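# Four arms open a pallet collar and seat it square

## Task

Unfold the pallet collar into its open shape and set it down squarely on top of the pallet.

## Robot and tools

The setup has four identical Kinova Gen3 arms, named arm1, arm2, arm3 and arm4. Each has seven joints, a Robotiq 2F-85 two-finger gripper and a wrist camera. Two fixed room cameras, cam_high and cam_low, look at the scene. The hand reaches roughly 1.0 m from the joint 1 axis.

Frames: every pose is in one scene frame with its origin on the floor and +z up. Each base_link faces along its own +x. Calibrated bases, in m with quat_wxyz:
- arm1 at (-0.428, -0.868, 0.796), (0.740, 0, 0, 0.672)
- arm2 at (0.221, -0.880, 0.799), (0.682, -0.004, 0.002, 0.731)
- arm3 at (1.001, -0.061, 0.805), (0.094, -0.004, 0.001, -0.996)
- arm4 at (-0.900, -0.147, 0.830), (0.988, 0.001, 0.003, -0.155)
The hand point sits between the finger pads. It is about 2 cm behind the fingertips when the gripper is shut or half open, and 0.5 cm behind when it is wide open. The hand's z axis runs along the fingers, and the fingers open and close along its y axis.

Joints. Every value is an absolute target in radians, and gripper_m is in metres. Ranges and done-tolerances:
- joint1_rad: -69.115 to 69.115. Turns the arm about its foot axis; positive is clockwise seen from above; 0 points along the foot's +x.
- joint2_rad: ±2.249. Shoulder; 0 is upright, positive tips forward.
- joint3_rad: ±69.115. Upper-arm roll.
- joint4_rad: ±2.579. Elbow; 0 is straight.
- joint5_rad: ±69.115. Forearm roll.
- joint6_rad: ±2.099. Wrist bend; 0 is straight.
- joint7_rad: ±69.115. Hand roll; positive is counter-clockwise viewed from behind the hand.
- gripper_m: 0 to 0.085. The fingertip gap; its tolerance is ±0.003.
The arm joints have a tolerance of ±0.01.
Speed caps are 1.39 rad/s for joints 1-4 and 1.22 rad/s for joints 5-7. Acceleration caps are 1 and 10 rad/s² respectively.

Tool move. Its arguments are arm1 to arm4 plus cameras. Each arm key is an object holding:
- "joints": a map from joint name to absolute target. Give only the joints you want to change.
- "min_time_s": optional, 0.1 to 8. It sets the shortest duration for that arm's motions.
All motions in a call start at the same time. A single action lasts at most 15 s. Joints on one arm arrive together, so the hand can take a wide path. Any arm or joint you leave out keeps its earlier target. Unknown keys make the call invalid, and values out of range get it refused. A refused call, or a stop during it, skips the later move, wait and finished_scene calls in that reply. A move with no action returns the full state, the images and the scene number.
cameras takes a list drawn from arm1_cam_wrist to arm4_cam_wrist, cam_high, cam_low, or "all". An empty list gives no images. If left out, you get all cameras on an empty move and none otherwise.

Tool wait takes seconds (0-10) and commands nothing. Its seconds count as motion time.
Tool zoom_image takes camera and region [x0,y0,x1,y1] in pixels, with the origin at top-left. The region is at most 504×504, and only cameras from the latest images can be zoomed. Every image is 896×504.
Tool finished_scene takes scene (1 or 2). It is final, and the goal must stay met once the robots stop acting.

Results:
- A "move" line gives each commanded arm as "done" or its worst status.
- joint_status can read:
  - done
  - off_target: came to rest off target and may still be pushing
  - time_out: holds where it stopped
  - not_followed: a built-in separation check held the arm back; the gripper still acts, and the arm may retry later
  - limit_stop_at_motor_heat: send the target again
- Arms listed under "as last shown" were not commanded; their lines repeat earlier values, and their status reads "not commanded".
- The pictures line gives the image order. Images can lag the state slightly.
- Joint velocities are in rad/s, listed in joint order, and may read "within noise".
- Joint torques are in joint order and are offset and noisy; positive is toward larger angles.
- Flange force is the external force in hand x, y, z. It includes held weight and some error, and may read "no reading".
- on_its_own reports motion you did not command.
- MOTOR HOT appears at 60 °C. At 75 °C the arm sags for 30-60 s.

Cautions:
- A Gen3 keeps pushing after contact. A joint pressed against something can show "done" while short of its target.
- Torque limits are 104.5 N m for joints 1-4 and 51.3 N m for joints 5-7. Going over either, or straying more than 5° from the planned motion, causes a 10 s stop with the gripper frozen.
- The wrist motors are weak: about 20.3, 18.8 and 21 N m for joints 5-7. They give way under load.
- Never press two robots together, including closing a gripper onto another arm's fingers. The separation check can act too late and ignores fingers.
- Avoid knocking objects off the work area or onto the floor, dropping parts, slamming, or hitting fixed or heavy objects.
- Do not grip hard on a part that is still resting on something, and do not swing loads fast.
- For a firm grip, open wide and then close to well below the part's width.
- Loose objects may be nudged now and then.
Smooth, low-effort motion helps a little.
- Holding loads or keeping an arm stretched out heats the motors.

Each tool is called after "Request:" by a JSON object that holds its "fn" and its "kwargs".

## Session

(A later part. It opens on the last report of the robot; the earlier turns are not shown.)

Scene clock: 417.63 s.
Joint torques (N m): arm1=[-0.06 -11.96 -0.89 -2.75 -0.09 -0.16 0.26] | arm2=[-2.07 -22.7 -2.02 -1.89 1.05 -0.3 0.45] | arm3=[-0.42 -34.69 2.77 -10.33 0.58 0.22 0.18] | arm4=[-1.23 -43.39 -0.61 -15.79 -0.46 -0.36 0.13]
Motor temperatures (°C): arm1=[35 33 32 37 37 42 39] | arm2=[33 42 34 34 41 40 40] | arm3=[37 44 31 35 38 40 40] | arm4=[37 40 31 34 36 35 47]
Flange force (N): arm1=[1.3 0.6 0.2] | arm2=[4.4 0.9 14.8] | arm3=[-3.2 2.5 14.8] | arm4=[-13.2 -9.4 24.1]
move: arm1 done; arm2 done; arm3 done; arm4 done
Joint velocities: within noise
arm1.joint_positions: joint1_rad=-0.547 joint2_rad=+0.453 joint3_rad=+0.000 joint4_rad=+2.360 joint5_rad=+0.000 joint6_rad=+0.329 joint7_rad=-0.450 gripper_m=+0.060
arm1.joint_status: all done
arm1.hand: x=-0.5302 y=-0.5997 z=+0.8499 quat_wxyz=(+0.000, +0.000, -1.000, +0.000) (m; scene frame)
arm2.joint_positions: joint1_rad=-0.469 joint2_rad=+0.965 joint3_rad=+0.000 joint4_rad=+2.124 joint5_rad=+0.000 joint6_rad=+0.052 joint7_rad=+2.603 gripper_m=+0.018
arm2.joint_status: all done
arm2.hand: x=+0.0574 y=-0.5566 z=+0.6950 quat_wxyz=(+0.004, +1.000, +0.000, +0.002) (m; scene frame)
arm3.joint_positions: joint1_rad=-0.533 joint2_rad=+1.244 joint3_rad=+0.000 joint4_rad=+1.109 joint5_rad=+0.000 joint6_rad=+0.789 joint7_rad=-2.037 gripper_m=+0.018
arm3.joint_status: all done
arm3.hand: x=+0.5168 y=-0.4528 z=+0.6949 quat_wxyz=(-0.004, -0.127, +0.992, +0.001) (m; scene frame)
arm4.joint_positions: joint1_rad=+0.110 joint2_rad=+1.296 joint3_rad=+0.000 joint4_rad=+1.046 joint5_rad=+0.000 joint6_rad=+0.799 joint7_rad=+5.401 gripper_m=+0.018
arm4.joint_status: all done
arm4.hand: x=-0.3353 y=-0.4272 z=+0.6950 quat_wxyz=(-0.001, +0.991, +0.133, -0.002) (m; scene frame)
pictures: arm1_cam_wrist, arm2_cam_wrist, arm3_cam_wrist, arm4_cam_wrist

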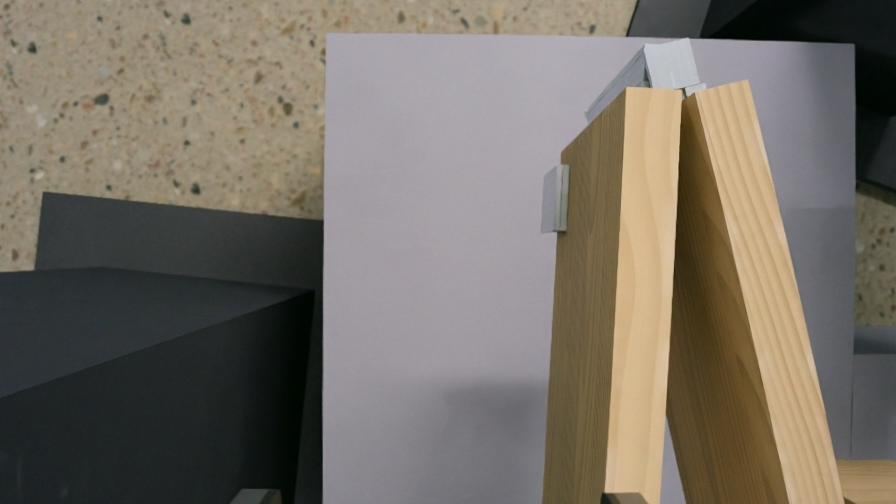

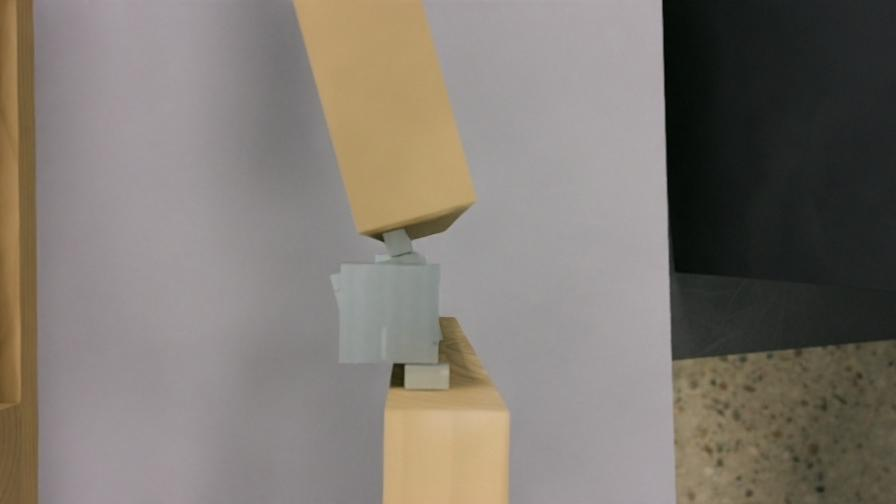

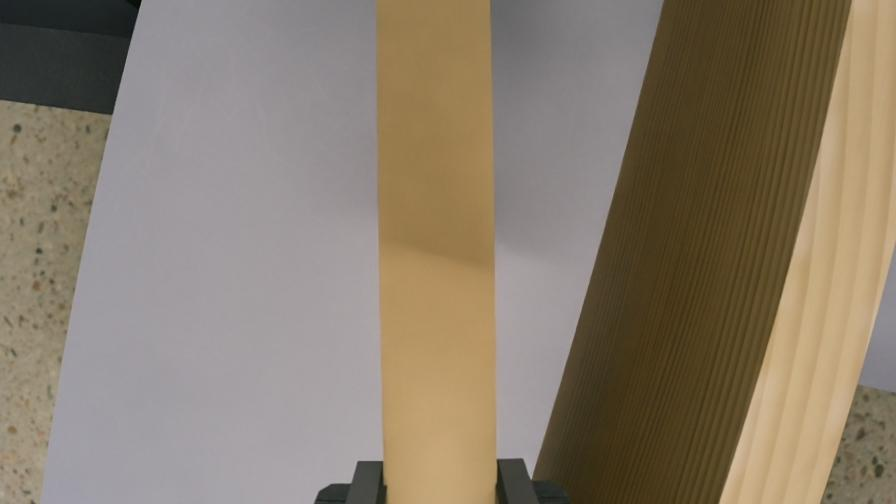

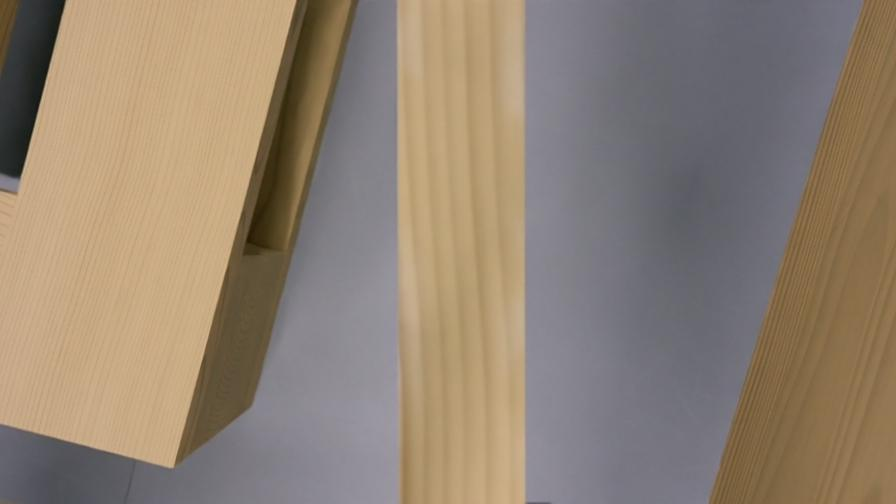

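Request:
{"fn": "move", "kwargs": {"arm2": {"joints":{"joint1_rad":-0.4100,"joint2_rad":0.9670,"joint4_rad":2.0995,"joint6_rad":0.0751,"joint7_rad":2.6648},"min_time_s":2.5}, "arm3": {"joints":{"joint1_rad":-0.4760,"joint2_rad":1.1913,"joint4_rad":1.2663,"joint6_rad":0.6840,"joint7_rad":-1.8968},"min_time_s":2.5}, "arm4": {"joints":{"joint1_rad":0.0486,"joint2_rad":1.2799,"joint4_rad":1.0924,"joint6_rad":0.7693,"joint7_rad":5.4227},"min_time_s":2.5}, "cameras": ["arm1_cam_wrist","arm4_cam_wrist","cam_low"]}}

Scene clock: 434.63 s.
Joint torques (N m): arm1=[-0.01 -11.99 -0.97 -2.74 -0.1 -0.17 0.28] | arm2=[0.57 -25.35 1.78 -1.72 1.07 -0.27 0.37] | arm3=[0.13 -32.77 3.37 -10.96 1 -0.93 0.42] | arm4=[-0.72 -39.87 -0.42 -13.51 -0.42 0.45 0.09]
Motor temperatures (°C): arm1=[35 33 32 37 37 42 39] | arm2=[33 42 34 34 41 40 40] | arm3=[37 46 31 35 38 40 40] | arm4=[37 43 31 34 36 35 47]
Flange force (N): arm1=[1.6 0.5 0.2] | arm2=[-2.6 2.6 21.5] | arm3=[-8.3 2.1 11.5] | arm4=[-10.8 -8.7 20.9]
move: arm2 done; arm3 done; arm4 done
Joint velocities: within noise
arm1: as last shown
arm2.joint_positions: joint1_rad=-0.410 joint2_rad=+0.967 joint3_rad=+0.000 joint4_rad=+2.100 joint5_rad=+0.000 joint6_rad=+0.075 joint7_rad=+2.665 gripper_m=+0.018
arm2.joint_status: all done
arm2.hand: x=+0.0733 y=-0.5409 z=+0.6948 quat_wxyz=(+0.004, +1.000, +0.001, +0.002) (m; scene frame)
arm3.joint_positions: joint1_rad=-0.476 joint2_rad=+1.191 joint3_rad=+0.000 joint4_rad=+1.266 joint5_rad=+0.000 joint6_rad=+0.684 joint7_rad=-1.897 gripper_m=+0.018
arm3.joint_status: all done
arm3.hand: x=+0.5206 y=-0.4051 z=+0.6939 quat_wxyz=(-0.004, -0.169, +0.986, +0.001) (m; scene frame)
arm4.joint_positions: joint1_rad=+0.049 joint2_rad=+1.280 joint3_rad=+0.000 joint4_rad=+1.092 joint5_rad=+0.000 joint6_rad=+0.769 joint7_rad=+5.423 gripper_m=+0.018
arm4.joint_status: all done
arm4.hand: x=-0.3271 y=-0.3889 z=+0.6950 quat_wxyz=(-0.001, +0.985, +0.175, -0.002) (m; scene frame)
pictures: arm1_cam_wrist, arm4_cam_wrist, cam_low

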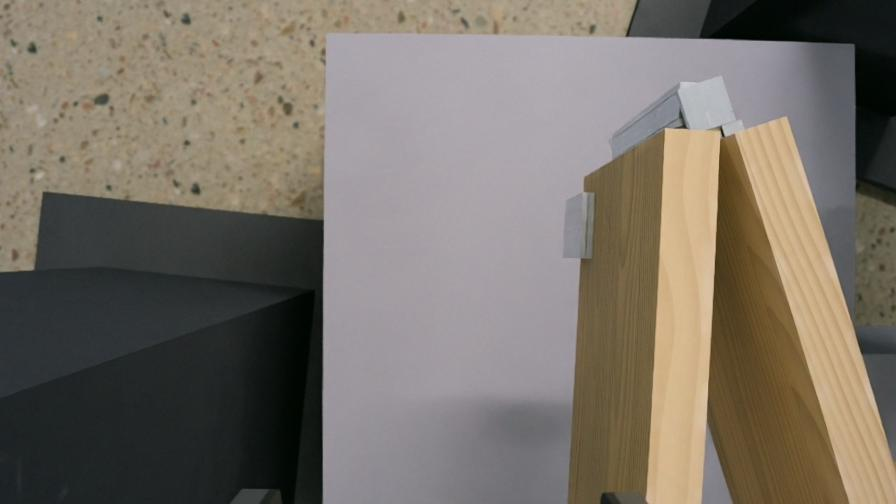

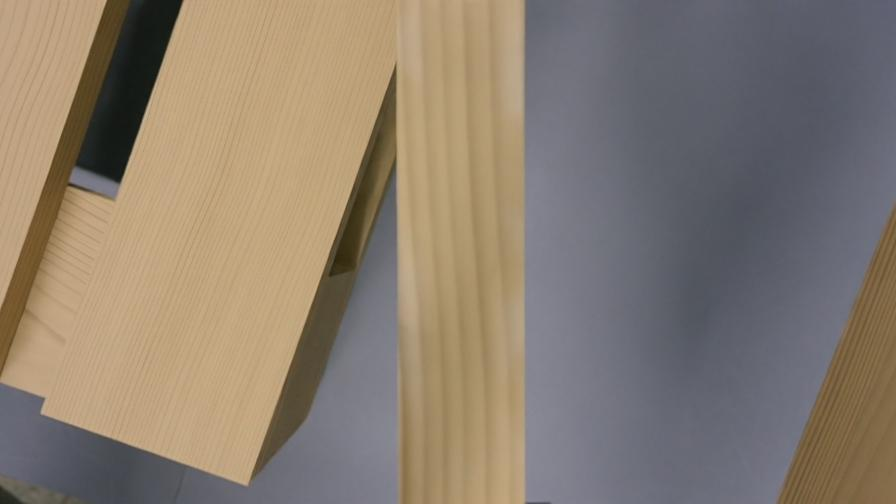

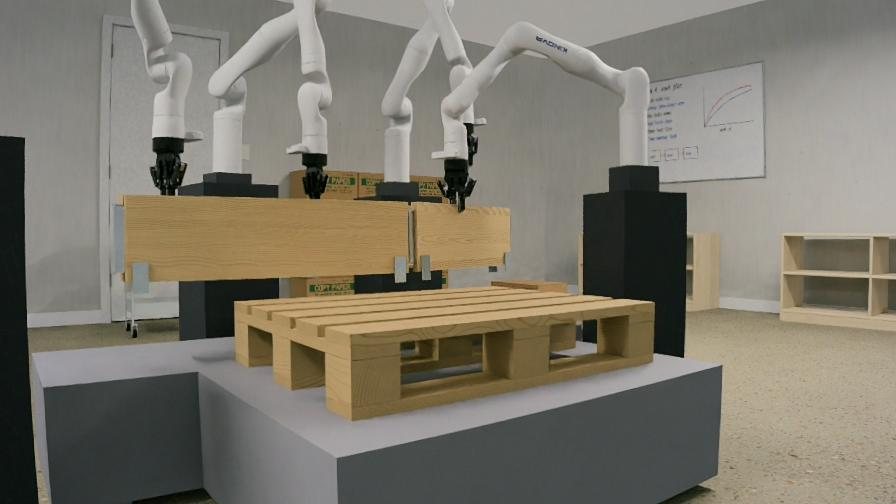

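Request:
{"fn": "move", "kwargs": {"arm2": {"joints":{"joint1_rad":-0.3513,"joint2_rad":0.9685,"joint4_rad":2.0752,"joint6_rad":0.0978,"joint7_rad":2.7264},"min_time_s":2}, "arm3": {"joints":{"joint1_rad":-0.4194,"joint2_rad":1.1383,"joint4_rad":1.4239,"joint6_rad":0.5795,"joint7_rad":-1.7567},"min_time_s":2}, "arm4": {"joints":{"joint1_rad":-0.0132,"joint2_rad":1.2637,"joint4_rad":1.1384,"joint6_rad":0.7395,"joint7_rad":5.4445},"min_time_s":2}}}

Request:
{"fn": "move", "kwargs": {"arm2": {"joints":{"joint1_rad":-0.2434,"joint2_rad":0.9751,"joint4_rad":2.0110,"joint6_rad":0.1555,"joint7_rad":2.8398},"min_time_s":3}, "arm3": {"joints":{"joint1_rad":-0.2744,"joint2_rad":1.0843,"joint4_rad":1.6097,"joint6_rad":0.4476,"joint7_rad":-1.4447},"min_time_s":3}, "arm4": {"joints":{"joint1_rad":-0.1322,"joint2_rad":1.2386,"joint4_rad":1.2122,"joint6_rad":0.6908,"joint7_rad":5.4924},"min_time_s":3}, "cameras": ["arm1_cam_wrist","arm4_cam_wrist","arm2_cam_wrist","arm3_cam_wrist","cam_low"]}}

Scene clock: 440.37 s.
Joint torques (N m): arm1=[-0.06 -12.03 -0.94 -2.76 -0.12 -0.21 0.28] | arm2=[-1.97 -23.74 -1.71 -2.32 1.13 -0.28 0.56] | arm3=[-1.9 -30.66 1.45 -7.22 0.47 0.63 0.43] | arm4=[-0.74 -40.69 -0.09 -13.29 0.07 0.43 0.31]
Motor temperatures (°C): arm1=[35 33 32 37 37 42 39] | arm2=[33 42 34 34 41 40 40] | arm3=[37 46 31 35 38 40 40] | arm4=[37 44 31 34 36 35 47]
Flange force (N): arm1=[1.4 0.7 0.2] | arm2=[3.4 1.1 16.0] | arm3=[-1.0 3.5 14.5] | arm4=[-8.8 -7.6 23.3]
move: arm2 done; arm3 done; arm4 done
Joint velocities: within noise
arm1: as last shown
arm2.joint_positions: joint1_rad=-0.351 joint2_rad=+0.968 joint3_rad=+0.000 joint4_rad=+2.075 joint5_rad=+0.000 joint6_rad=+0.098 joint7_rad=+2.726 gripper_m=+0.018
arm2.joint_status: all done
arm2.hand: x=+0.0904 y=-0.5259 z=+0.6949 quat_wxyz=(+0.004, +1.000, +0.003, +0.002) (m; scene frame)
arm3.joint_positions: joint1_rad=-0.419 joint2_rad=+1.138 joint3_rad=+0.000 joint4_rad=+1.424 joint5_rad=+0.000 joint6_rad=+0.580 joint7_rad=-1.757 gripper_m=+0.018
arm3.joint_status: all done
arm3.hand: x=+0.5309 y=-0.3572 z=+0.6949 quat_wxyz=(-0.004, -0.210, +0.978, +0.001) (m; scene frame)
arm4.joint_positions: joint1_rad=-0.013 joint2_rad=+1.264 joint3_rad=+0.000 joint4_rad=+1.138 joint5_rad=+0.000 joint6_rad=+0.739 joint7_rad=+5.445 gripper_m=+0.018
arm4.joint_status: all done
arm4.hand: x=-0.3217 y=-0.3504 z=+0.6951 quat_wxyz=(-0.002, +0.976, +0.216, -0.002) (m; scene frame)
pictures: none

Scene clock: 443.67 s.
Joint torques (N m): arm1=[-0.07 -12.02 -0.95 -2.77 -0.07 -0.2 0.3] | arm2=[-2.38 -24.49 -2.09 -3.03 1.14 -0.29 0.69] | arm3=[-2.3 -28.37 1.04 -5.33 0.66 0.58 0.66] | arm4=[-1.01 -39.72 -0.19 -12.57 0.3 0.44 0.58]
Motor temperatures (°C): arm1=[35 33 32 37 37 42 39] | arm2=[33 42 34 34 41 40 40] | arm3=[37 46 31 35 38 40 40] | arm4=[37 44 31 34 36 35 47]
Flange force (N): arm1=[1.4 0.6 0.2] | arm2=[3.9 1.1 15.6] | arm3=[-0.5 3.8 14.4] | arm4=[-7.8 -7.4 23.3]
move: arm2 done; arm3 done; arm4 done
Joint velocities: within noise
arm1: as last shown
arm2.joint_positions: joint1_rad=-0.243 joint2_rad=+0.975 joint3_rad=+0.000 joint4_rad=+2.011 joint5_rad=+0.000 joint6_rad=+0.156 joint7_rad=+2.840 gripper_m=+0.018
arm2.joint_status: all done
arm2.hand: x=+0.1234 y=-0.4953 z=+0.6948 quat_wxyz=(+0.004, +1.000, +0.005, +0.002) (m; scene frame)
arm3.joint_positions: joint1_rad=-0.274 joint2_rad=+1.084 joint3_rad=+0.000 joint4_rad=+1.610 joint5_rad=+0.000 joint6_rad=+0.448 joint7_rad=-1.445 gripper_m=+0.018
arm3.joint_status: all done
arm3.hand: x=+0.5343 y=-0.2657 z=+0.6950 quat_wxyz=(-0.004, -0.290, +0.957, +0.002) (m; scene frame)
arm4.joint_positions: joint1_rad=-0.132 joint2_rad=+1.239 joint3_rad=+0.000 joint4_rad=+1.212 joint5_rad=+0.000 joint6_rad=+0.691 joint7_rad=+5.492 gripper_m=+0.018
arm4.joint_status: all done
arm4.hand: x=-0.3163 y=-0.2776 z=+0.6952 quat_wxyz=(-0.002, +0.955, +0.296, -0.002) (m; scene frame)
pictures: arm1_cam_wrist, arm2_cam_wrist, arm3_cam_wrist, arm4_cam_wrist, cam_low

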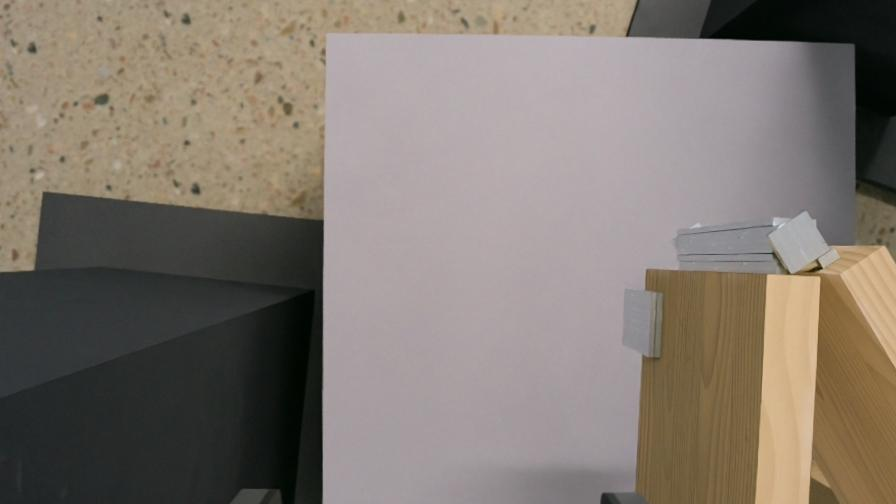

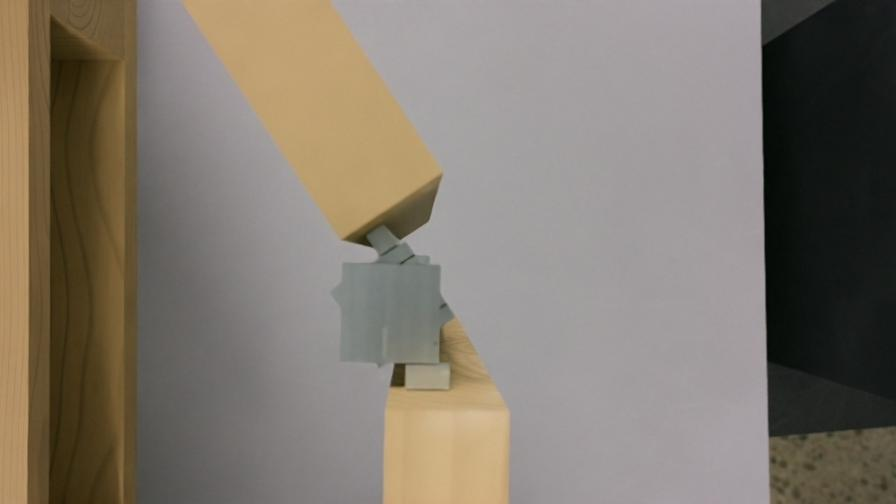

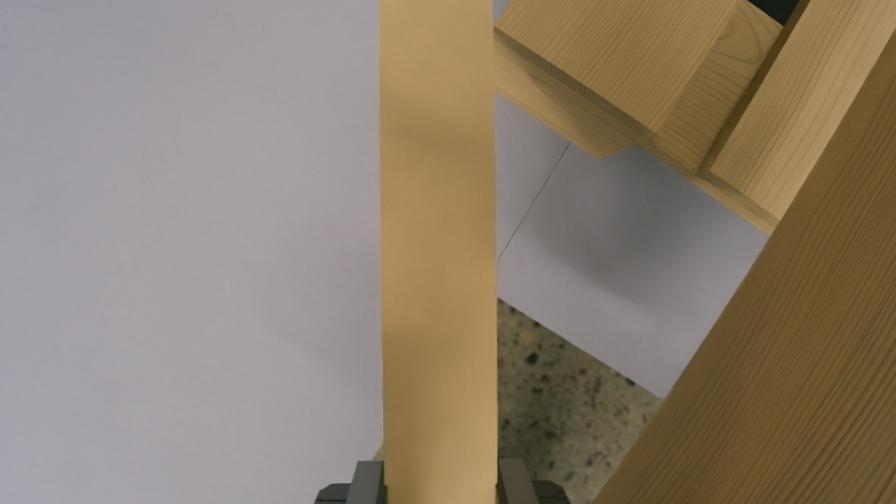

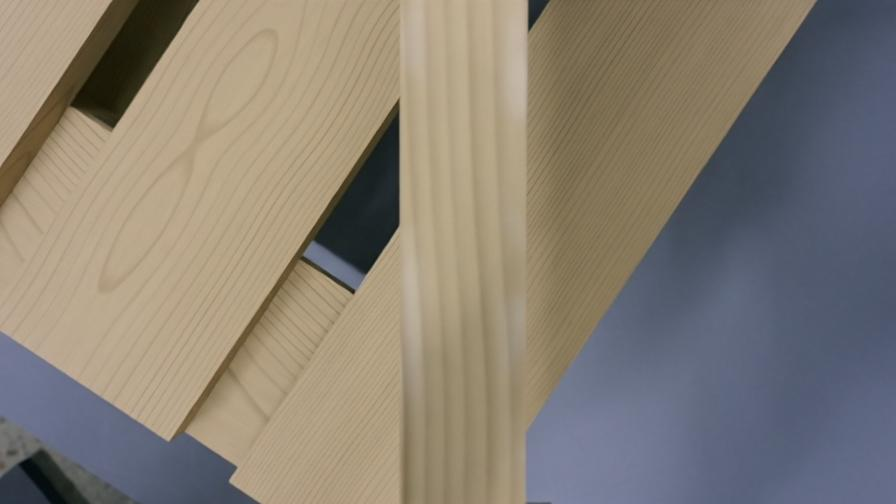

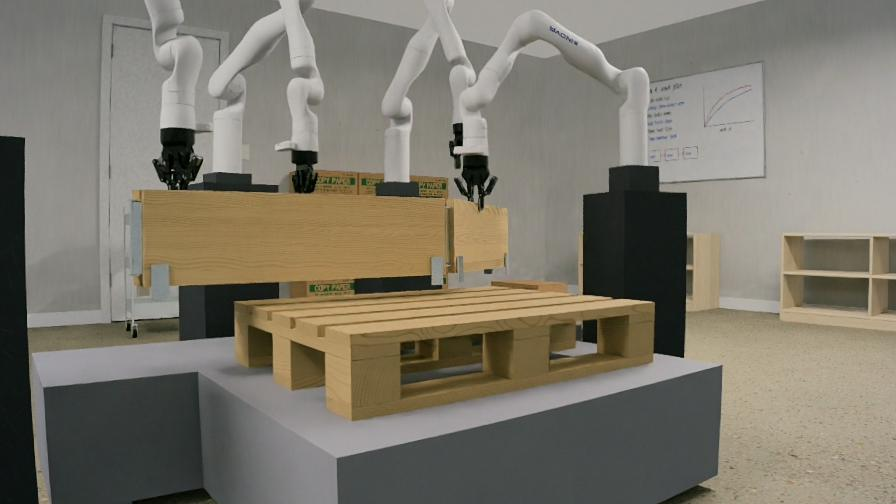

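Request:
{"fn": "move", "kwargs": {"arm2": {"joints":{"joint1_rad":-0.1460,"joint2_rad":0.9865,"joint4_rad":1.9321,"joint6_rad":0.2229,"joint7_rad":2.9429},"min_time_s":2.6}, "arm3": {"joints":{"joint1_rad":-0.1097,"joint2_rad":1.0632,"joint4_rad":1.6920,"joint6_rad":0.3864,"joint7_rad":-1.1130},"min_time_s":2.6}, "arm4": {"joints":{"joint1_rad":-0.2452,"joint2_rad":1.2184,"joint4_rad":1.2734,"joint6_rad":0.6498,"joint7_rad":5.5464},"min_time_s":2.6}}}

Request:
{"fn": "move", "kwargs": {"arm2": {"joints":{"joint1_rad":-0.0592,"joint2_rad":1.0038,"joint4_rad":1.8397,"joint6_rad":0.2982,"joint7_rad":3.0353},"min_time_s":2.6}, "arm3": {"joints":{"joint1_rad":0.0537,"joint2_rad":1.0651,"joint4_rad":1.6844,"joint6_rad":0.3921,"joint7_rad":-0.7826},"min_time_s":2.6}, "arm4": {"joints":{"joint1_rad":-0.3507,"joint2_rad":1.2013,"joint4_rad":1.3268,"joint6_rad":0.6135,"joint7_rad":5.6079},"min_time_s":2.6}, "cameras": ["arm1_cam_wrist","arm4_cam_wrist","arm2_cam_wrist","arm3_cam_wrist","cam_low"]}}

Scene clock: 451.70 s.
Joint torques (N m): arm1=[-0.03 -12.04 -0.94 -2.77 -0.15 -0.16 0.3] | arm2=[-1.09 -25.27 -0.3 -4.16 1.35 -0.28 0.77] | arm3=[-3.62 -27.75 -0.62 -4.38 0.5 0.61 0.82] | arm4=[-0.97 -36.84 -0.43 -9.2 0.27 2.06 0.69]
Motor temperatures (°C): arm1=[35 33 32 37 37 42 39] | arm2=[33 42 34 34 41 40 40] | arm3=[37 47 31 35 38 40 40] | arm4=[37 45 31 34 36 35 47]
Flange force (N): arm1=[1.5 0.5 0.5] | arm2=[0.6 3.1 14.8] | arm3=[-1.9 6.2 15.5] | arm4=[-3.8 -4.0 23.3]
move: arm2 done; arm3 done; arm4 done
Joint velocities: within noise
arm1: as last shown
arm2.joint_positions: joint1_rad=-0.146 joint2_rad=+0.987 joint3_rad=+0.000 joint4_rad=+1.932 joint5_rad=+0.000 joint6_rad=+0.223 joint7_rad=+2.943 gripper_m=+0.018
arm2.joint_status: all done
arm2.hand: x=+0.1563 y=-0.4645 z=+0.6946 quat_wxyz=(+0.004, +1.000, +0.008, +0.002) (m; scene frame)
arm3.joint_positions: joint1_rad=-0.110 joint2_rad=+1.063 joint3_rad=+0.000 joint4_rad=+1.692 joint5_rad=+0.000 joint6_rad=+0.386 joint7_rad=-1.113 gripper_m=+0.018
arm3.joint_status: all done
arm3.hand: x=+0.5279 y=-0.1802 z=+0.6951 quat_wxyz=(-0.004, -0.369, +0.929, +0.002) (m; scene frame)
arm4.joint_positions: joint1_rad=-0.245 joint2_rad=+1.218 joint3_rad=+0.000 joint4_rad=+1.273 joint5_rad=+0.000 joint6_rad=+0.650 joint7_rad=+5.546 gripper_m=+0.018
arm4.joint_status: all done
arm4.hand: x=-0.3181 y=-0.2101 z=+0.6954 quat_wxyz=(-0.002, +0.927, +0.375, -0.002) (m; scene frame)
pictures: none

Scene clock: 454.60 s.
Joint torques (N m): arm1=[-0.1 -11.9 -0.97 -2.76 -0.12 -0.22 0.28] | arm2=[-0.02 -26.87 1.15 -6.04 1.67 -0.62 0.83] | arm3=[-4.85 -27.32 -2.22 -2.89 0.33 1.25 0.96] | arm4=[-1.42 -33.36 -1.11 -5.09 0.14 3.97 0.79]
Motor temperatures (°C): arm1=[35 33 32 37 37 42 39] | arm2=[33 42 34 34 41 40 40] | arm3=[37 46 31 35 38 40 40] | arm4=[37 45 31 34 36 35 47]
Flange force (N): arm1=[1.2 0.6 -0.2] | arm2=[-2.0 5.4 14.5] | arm3=[-2.9 9.3 16.3] | arm4=[-0.1 1.5 22.9]
move: arm2 done; arm3 done; arm4 done
Joint velocities: within noise
arm1: as last shown
arm2.joint_positions: joint1_rad=-0.059 joint2_rad=+1.004 joint3_rad=+0.000 joint4_rad=+1.840 joint5_rad=+0.000 joint6_rad=+0.298 joint7_rad=+3.035 gripper_m=+0.018
arm2.joint_status: all done
arm2.hand: x=+0.1892 y=-0.4339 z=+0.6945 quat_wxyz=(+0.004, +1.000, +0.011, +0.002) (m; scene frame)
arm3.joint_positions: joint1_rad=+0.054 joint2_rad=+1.065 joint3_rad=+0.000 joint4_rad=+1.684 joint5_rad=+0.000 joint6_rad=+0.392 joint7_rad=-0.783 gripper_m=+0.018
arm3.joint_status: all done
arm3.hand: x=+0.5127 y=-0.1021 z=+0.6953 quat_wxyz=(-0.003, -0.445, +0.895, +0.002) (m; scene frame)
arm4.joint_positions: joint1_rad=-0.351 joint2_rad=+1.201 joint3_rad=+0.000 joint4_rad=+1.327 joint5_rad=+0.000 joint6_rad=+0.614 joint7_rad=+5.608 gripper_m=+0.018
arm4.joint_status: all done
arm4.hand: x=-0.3265 y=-0.1489 z=+0.6955 quat_wxyz=(-0.002, +0.893, +0.451, -0.002) (m; scene frame)
pictures: arm1_cam_wrist, arm2_cam_wrist, arm3_cam_wrist, arm4_cam_wrist, cam_low

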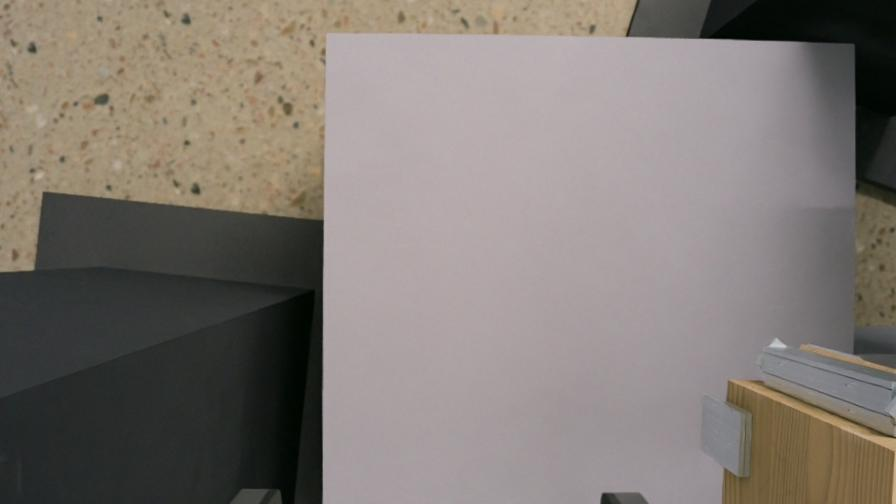

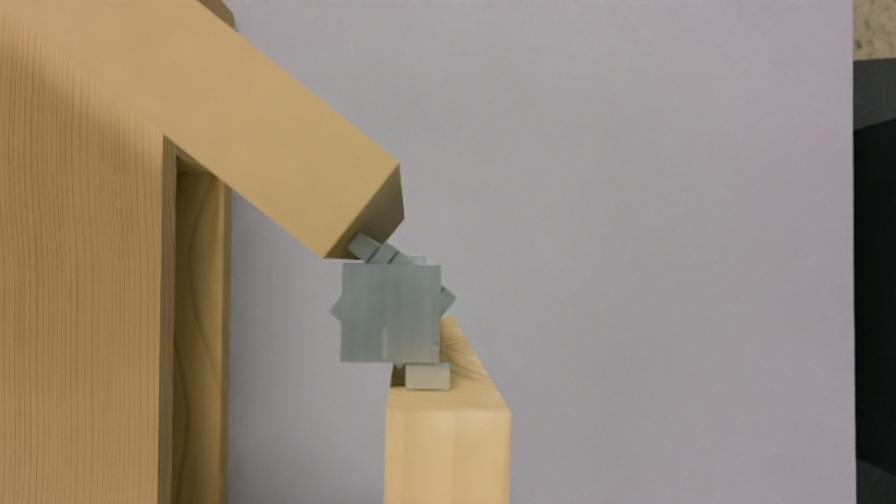

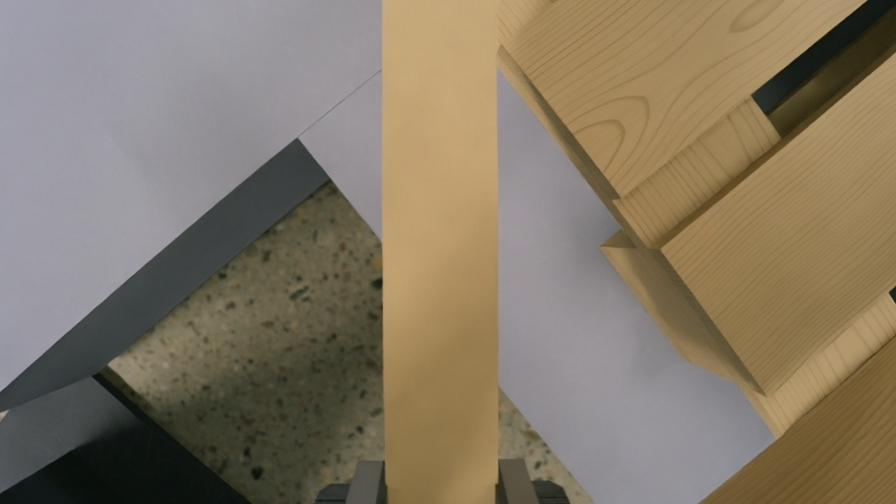

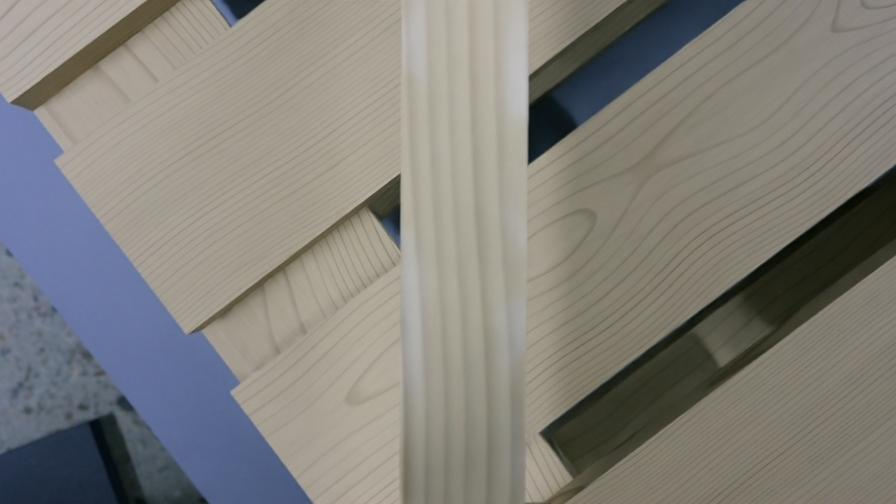

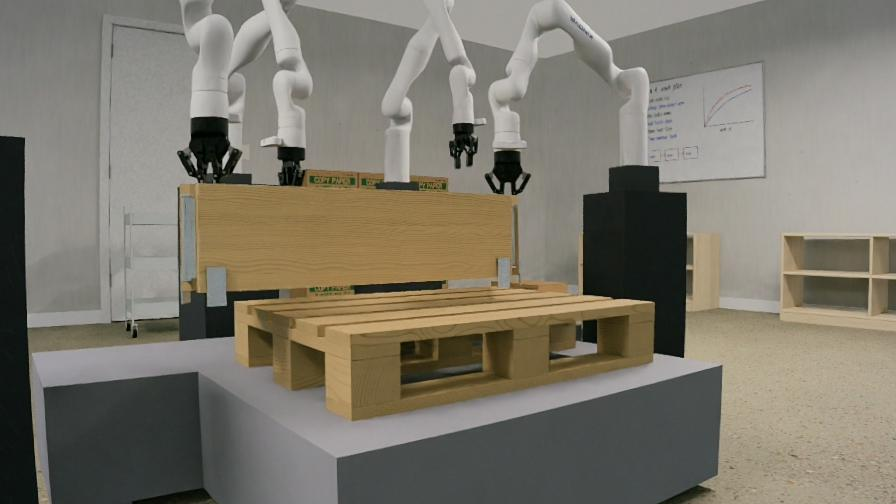

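Request:
{"fn": "zoom_image", "kwargs": {"camera": "arm2_cam_wrist", "region": [100, 120, 300, 504]}}

Request:
{"fn": "zoom_image", "kwargs": {"camera": "arm2_cam_wrist", "region": [340, 380, 540, 504]}}

Scaled by 1.312 from the camera's 896x504 image, which has a finer 1280x720 frame.

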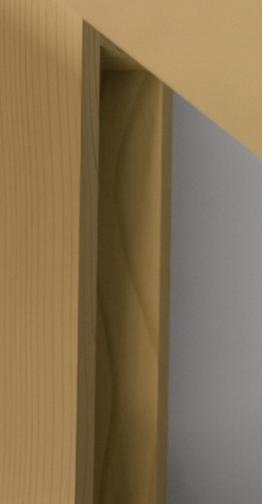

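Scaled by 2.520 from the camera's 896x504 image, which has a finer 1280x720 frame.

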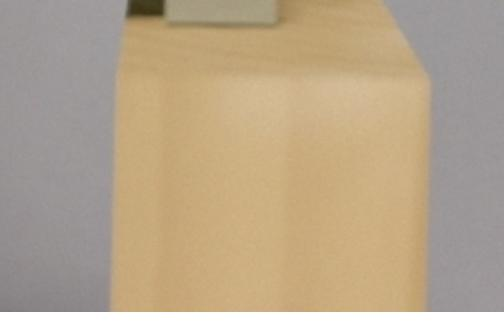

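Request:
{"fn": "move", "kwargs": {"arm2": {"joints":{"joint1_rad":0.0141,"joint2_rad":1.0291,"joint4_rad":1.7282,"joint6_rad":0.3844,"joint7_rad":3.1101},"min_time_s":2.6}, "arm3": {"joints":{"joint1_rad":0.1954,"joint2_rad":1.0871,"joint4_rad":1.5993,"joint6_rad":0.4552,"joint7_rad":-0.4774},"min_time_s":2.6}, "arm4": {"joints":{"joint1_rad":-0.4537,"joint2_rad":1.1850,"joint4_rad":1.3791,"joint6_rad":0.5775,"joint7_rad":5.6684},"min_time_s":2.6}}}

Request:
{"fn": "move", "kwargs": {"arm2": {"joints":{"joint1_rad":0.0783,"joint2_rad":1.0621,"joint4_rad":1.6033,"joint6_rad":0.4762,"joint7_rad":3.1758},"min_time_s":2.6}, "arm3": {"joints":{"joint1_rad":0.3051,"joint2_rad":1.1277,"joint4_rad":1.4583,"joint6_rad":0.5556,"joint7_rad":-0.2042},"min_time_s":2.6}, "arm4": {"joints":{"joint1_rad":-0.5473,"joint2_rad":1.1710,"joint4_rad":1.4258,"joint6_rad":0.5448,"joint7_rad":5.7383},"min_time_s":2.6}, "cameras": ["arm4_cam_wrist","arm2_cam_wrist","arm3_cam_wrist","cam_low"]}}

Scene clock: 476.53 s.
Joint torques (N m): arm1=[-0.1 -12.05 -0.96 -2.68 -0.1 -0.16 0.27] | arm2=[-0.28 -29.6 0.73 -8.28 1.34 -1.22 0.62] | arm3=[-5.67 -25.17 -2.82 0.98 0.59 3.69 1.59] | arm4=[-2.63 -29.36 -2.61 -0.41 0.08 6.19 1.2]
Motor temperatures (°C): arm1=[35 33 32 37 37 42 39] | arm2=[33 42 34 34 41 40 40] | arm3=[37 46 31 35 38 40 40] | arm4=[37 46 31 34 36 35 47]
Flange force (N): arm1=[1.3 0.9 0.4] | arm2=[-1.2 6.7 15.7] | arm3=[-2.3 15.2 16.1] | arm4=[2.5 8.2 22.3]
move: arm2 done; arm3 done; arm4 done
Joint velocities: within noise
arm1: as last shown
arm2.joint_positions: joint1_rad=+0.014 joint2_rad=+1.029 joint3_rad=+0.000 joint4_rad=+1.728 joint5_rad=+0.000 joint6_rad=+0.384 joint7_rad=+3.110 gripper_m=+0.018
arm2.joint_status: all done
arm2.hand: x=+0.2203 y=-0.4016 z=+0.6944 quat_wxyz=(+0.004, +1.000, +0.012, +0.002) (m; scene frame)
arm3.joint_positions: joint1_rad=+0.195 joint2_rad=+1.087 joint3_rad=+0.000 joint4_rad=+1.599 joint5_rad=+0.000 joint6_rad=+0.455 joint7_rad=-0.477 gripper_m=+0.018
arm3.joint_status: all done
arm3.hand: x=+0.4893 y=-0.0328 z=+0.6956 quat_wxyz=(-0.003, -0.517, +0.856, +0.003) (m; scene frame)
arm4.joint_positions: joint1_rad=-0.454 joint2_rad=+1.185 joint3_rad=+0.000 joint4_rad=+1.379 joint5_rad=+0.000 joint6_rad=+0.577 joint7_rad=+5.668 gripper_m=+0.018
arm4.joint_status: all done
arm4.hand: x=-0.3411 y=-0.0915 z=+0.6957 quat_wxyz=(-0.002, +0.853, +0.522, -0.002) (m; scene frame)
pictures: none

Scene clock: 479.43 s.
Joint torques (N m): arm1=[-0.09 -11.95 -0.94 -2.71 -0.13 -0.19 0.25] | arm2=[-0.45 -32.05 0.6 -11.02 1.13 -2.08 0.48] | arm3=[-6.27 -22.94 -3.03 5.35 0.94 6.8 2.26] | arm4=[-4.62 -25.14 -4.68 5.35 -0.06 8.97 1.6]
Motor temperatures (°C): arm1=[35 33 32 37 37 42 39] | arm2=[33 42 34 34 41 40 40] | arm3=[37 45 31 35 38 40 40] | arm4=[37 46 31 34 36 35 47]
Flange force (N): arm1=[1.2 0.8 0.0] | arm2=[-1.1 9.8 15.3] | arm3=[-3.9 23.8 16.2] | arm4=[3.9 18.1 22.6]
move: arm2 done; arm3 done; arm4 done
Joint velocities: within noise
arm1: as last shown
arm2.joint_positions: joint1_rad=+0.078 joint2_rad=+1.062 joint3_rad=+0.000 joint4_rad=+1.603 joint5_rad=+0.000 joint6_rad=+0.476 joint7_rad=+3.176 gripper_m=+0.018
arm2.joint_status: all done
arm2.hand: x=+0.2514 y=-0.3693 z=+0.6943 quat_wxyz=(+0.004, +1.000, +0.012, +0.002) (m; scene frame)
arm3.joint_positions: joint1_rad=+0.305 joint2_rad=+1.128 joint3_rad=+0.000 joint4_rad=+1.458 joint5_rad=+0.000 joint6_rad=+0.556 joint7_rad=-0.204 gripper_m=+0.018
arm3.joint_status: all done
arm3.hand: x=+0.4605 y=+0.0270 z=+0.6959 quat_wxyz=(-0.003, -0.585, +0.811, +0.003) (m; scene frame)
arm4.joint_positions: joint1_rad=-0.547 joint2_rad=+1.171 joint3_rad=+0.000 joint4_rad=+1.426 joint5_rad=+0.000 joint6_rad=+0.545 joint7_rad=+5.738 gripper_m=+0.018
arm4.joint_status: all done
arm4.hand: x=-0.3594 y=-0.0421 z=+0.6959 quat_wxyz=(-0.002, +0.807, +0.590, -0.001) (m; scene frame)
pictures: arm2_cam_wrist, arm3_cam_wrist, arm4_cam_wrist, cam_low

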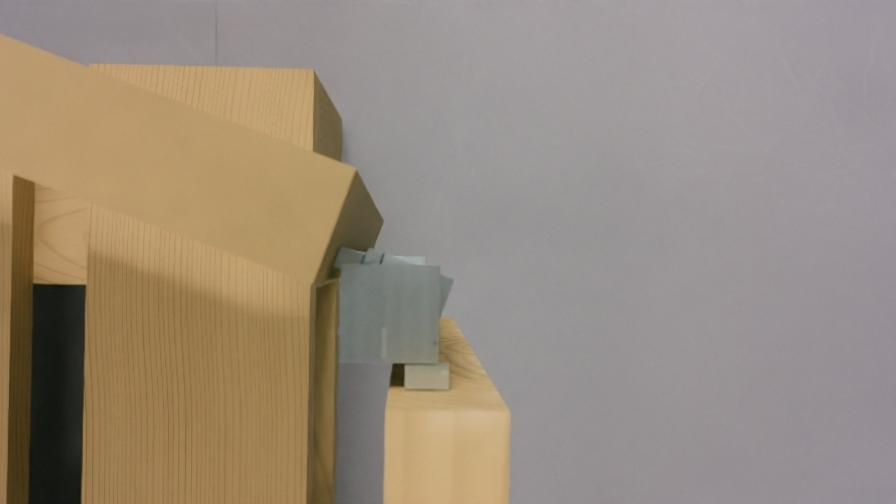

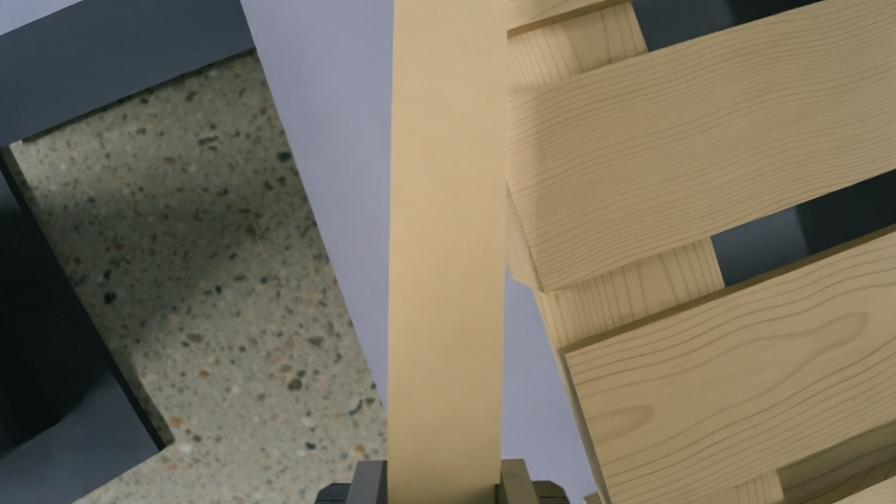

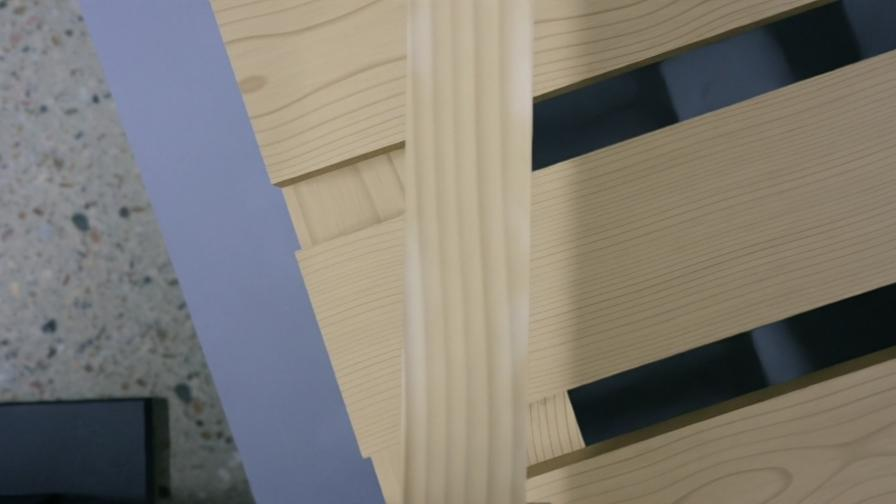

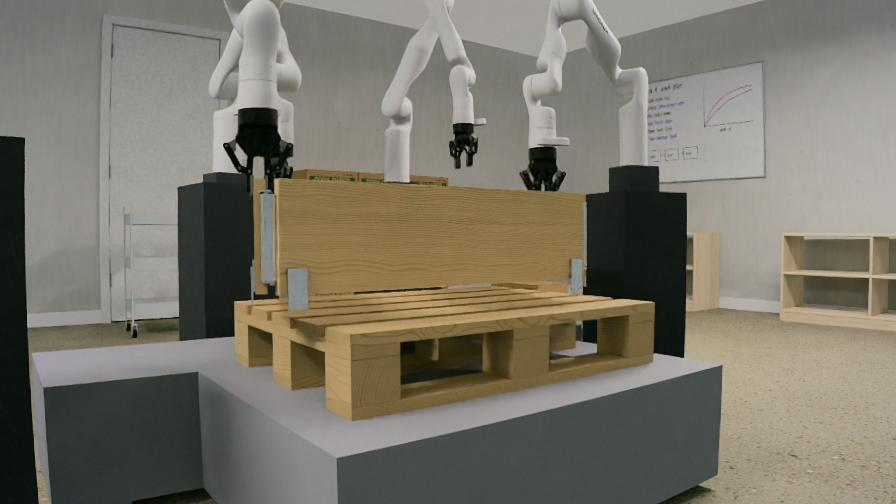

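Request:
{"fn": "move", "kwargs": {"arm2": {"joints":{"joint1_rad":0.1347,"joint2_rad":1.1037,"joint4_rad":1.4638,"joint6_rad":0.5741,"joint7_rad":3.2337},"min_time_s":2.6}, "arm3": {"joints":{"joint1_rad":0.3825,"joint2_rad":1.1905,"joint4_rad":1.2630,"joint6_rad":0.6881,"joint7_rad":0.0367},"min_time_s":2.6}, "arm4": {"joints":{"joint1_rad":-0.6281,"joint2_rad":1.1608,"joint4_rad":1.4606,"joint6_rad":0.5201,"joint7_rad":5.8210},"min_time_s":2.6}, "cameras": ["arm4_cam_wrist","arm2_cam_wrist","arm3_cam_wrist","cam_low"]}}

Scene clock: 496.80 s.
Joint torques (N m): arm1=[-0.08 -11.95 -0.96 -2.75 -0.11 -0.2 0.28] | arm2=[-2.47 -35.5 -1.53 -14.5 0.32 -3.52 0.36] | arm3=[-8.37 -26.19 -4.43 1.63 0.34 6.02 2.54] | arm4=[-4.29 -28.23 -4.06 0.88 0.34 6.43 1.68]
Motor temperatures (°C): arm1=[35 33 32 37 37 42 39] | arm2=[33 43 34 34 41 40 40] | arm3=[37 45 31 35 38 40 41] | arm4=[37 46 31 34 36 35 47]
Flange force (N): arm1=[1.3 0.7 0.0] | arm2=[1.9 13.9 15.4] | arm3=[-11.5 18.4 16.1] | arm4=[-0.4 10.4 22.8]
move: arm2 done; arm3 done; arm4 done
Joint velocities: within noise
arm1.joint_positions: joint1_rad=-0.547 joint2_rad=+0.453 joint3_rad=+0.000 joint4_rad=+2.360 joint5_rad=+0.000 joint6_rad=+0.329 joint7_rad=-0.450 gripper_m=+0.060
arm1.joint_status: not commanded
arm1.hand: x=-0.5302 y=-0.5997 z=+0.8499 quat_wxyz=(+0.000, +0.000, -1.000, +0.000) (m; scene frame)
arm2.joint_positions: joint1_rad=+0.135 joint2_rad=+1.104 joint3_rad=+0.000 joint4_rad=+1.464 joint5_rad=+0.000 joint6_rad=+0.574 joint7_rad=+3.234 gripper_m=+0.018
arm2.joint_status: all done
arm2.hand: x=+0.2824 y=-0.3370 z=+0.6941 quat_wxyz=(+0.004, +1.000, +0.013, +0.002) (m; scene frame)
arm3.joint_positions: joint1_rad=+0.382 joint2_rad=+1.190 joint3_rad=+0.000 joint4_rad=+1.263 joint5_rad=+0.000 joint6_rad=+0.688 joint7_rad=+0.037 gripper_m=+0.018
arm3.joint_status: all done
arm3.hand: x=+0.4253 y=+0.0770 z=+0.6963 quat_wxyz=(-0.003, -0.650, +0.760, +0.003) (m; scene frame)
arm4.joint_positions: joint1_rad=-0.628 joint2_rad=+1.161 joint3_rad=+0.000 joint4_rad=+1.461 joint5_rad=+0.000 joint6_rad=+0.520 joint7_rad=+5.821 gripper_m=+0.018
arm4.joint_status: all done
arm4.hand: x=-0.3775 y=-0.0014 z=+0.6961 quat_wxyz=(-0.002, +0.756, +0.654, -0.001) (m; scene frame)
pictures: arm2_cam_wrist, arm3_cam_wrist, arm4_cam_wrist, cam_low

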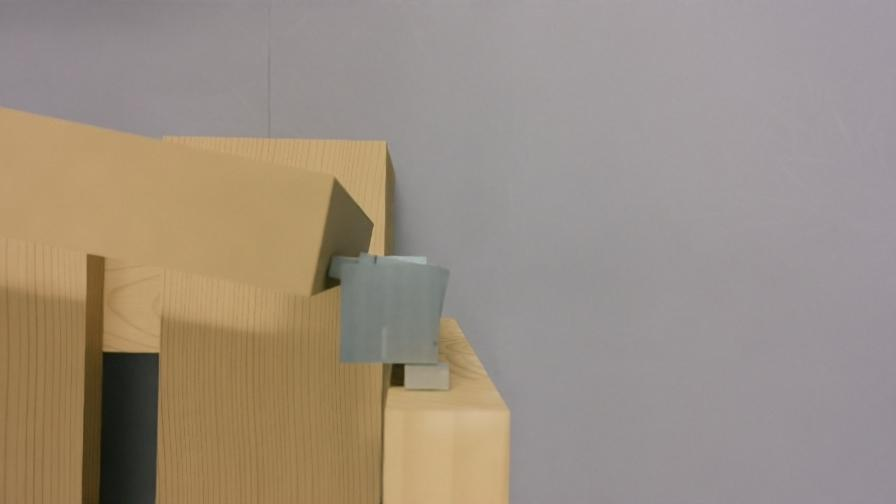

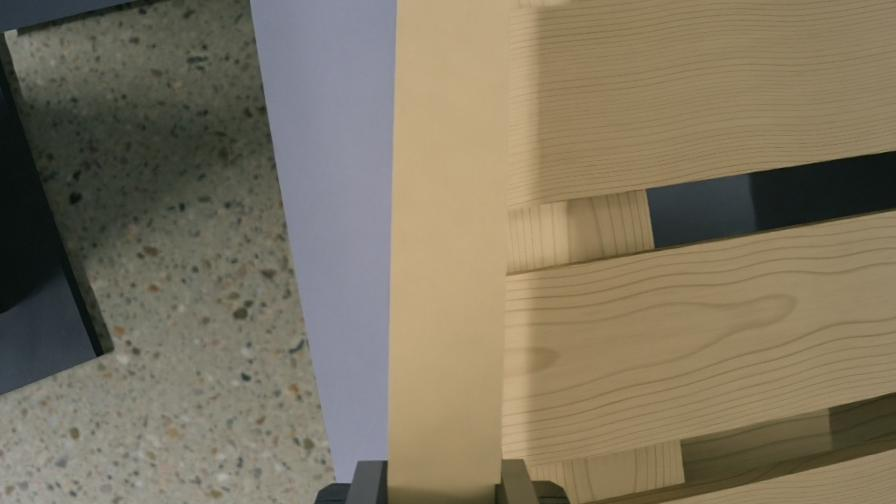

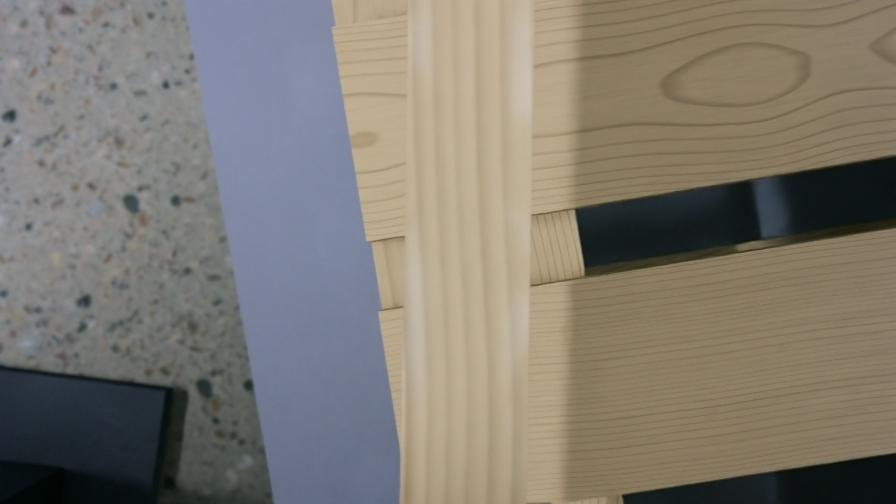

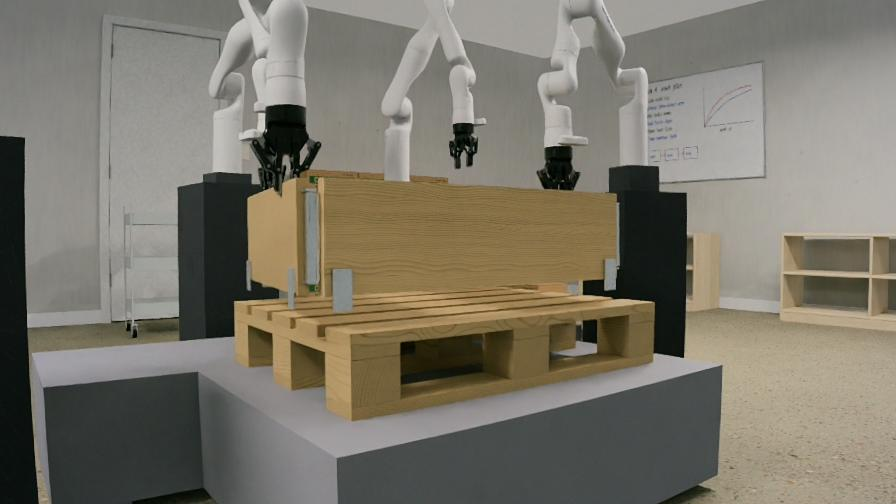

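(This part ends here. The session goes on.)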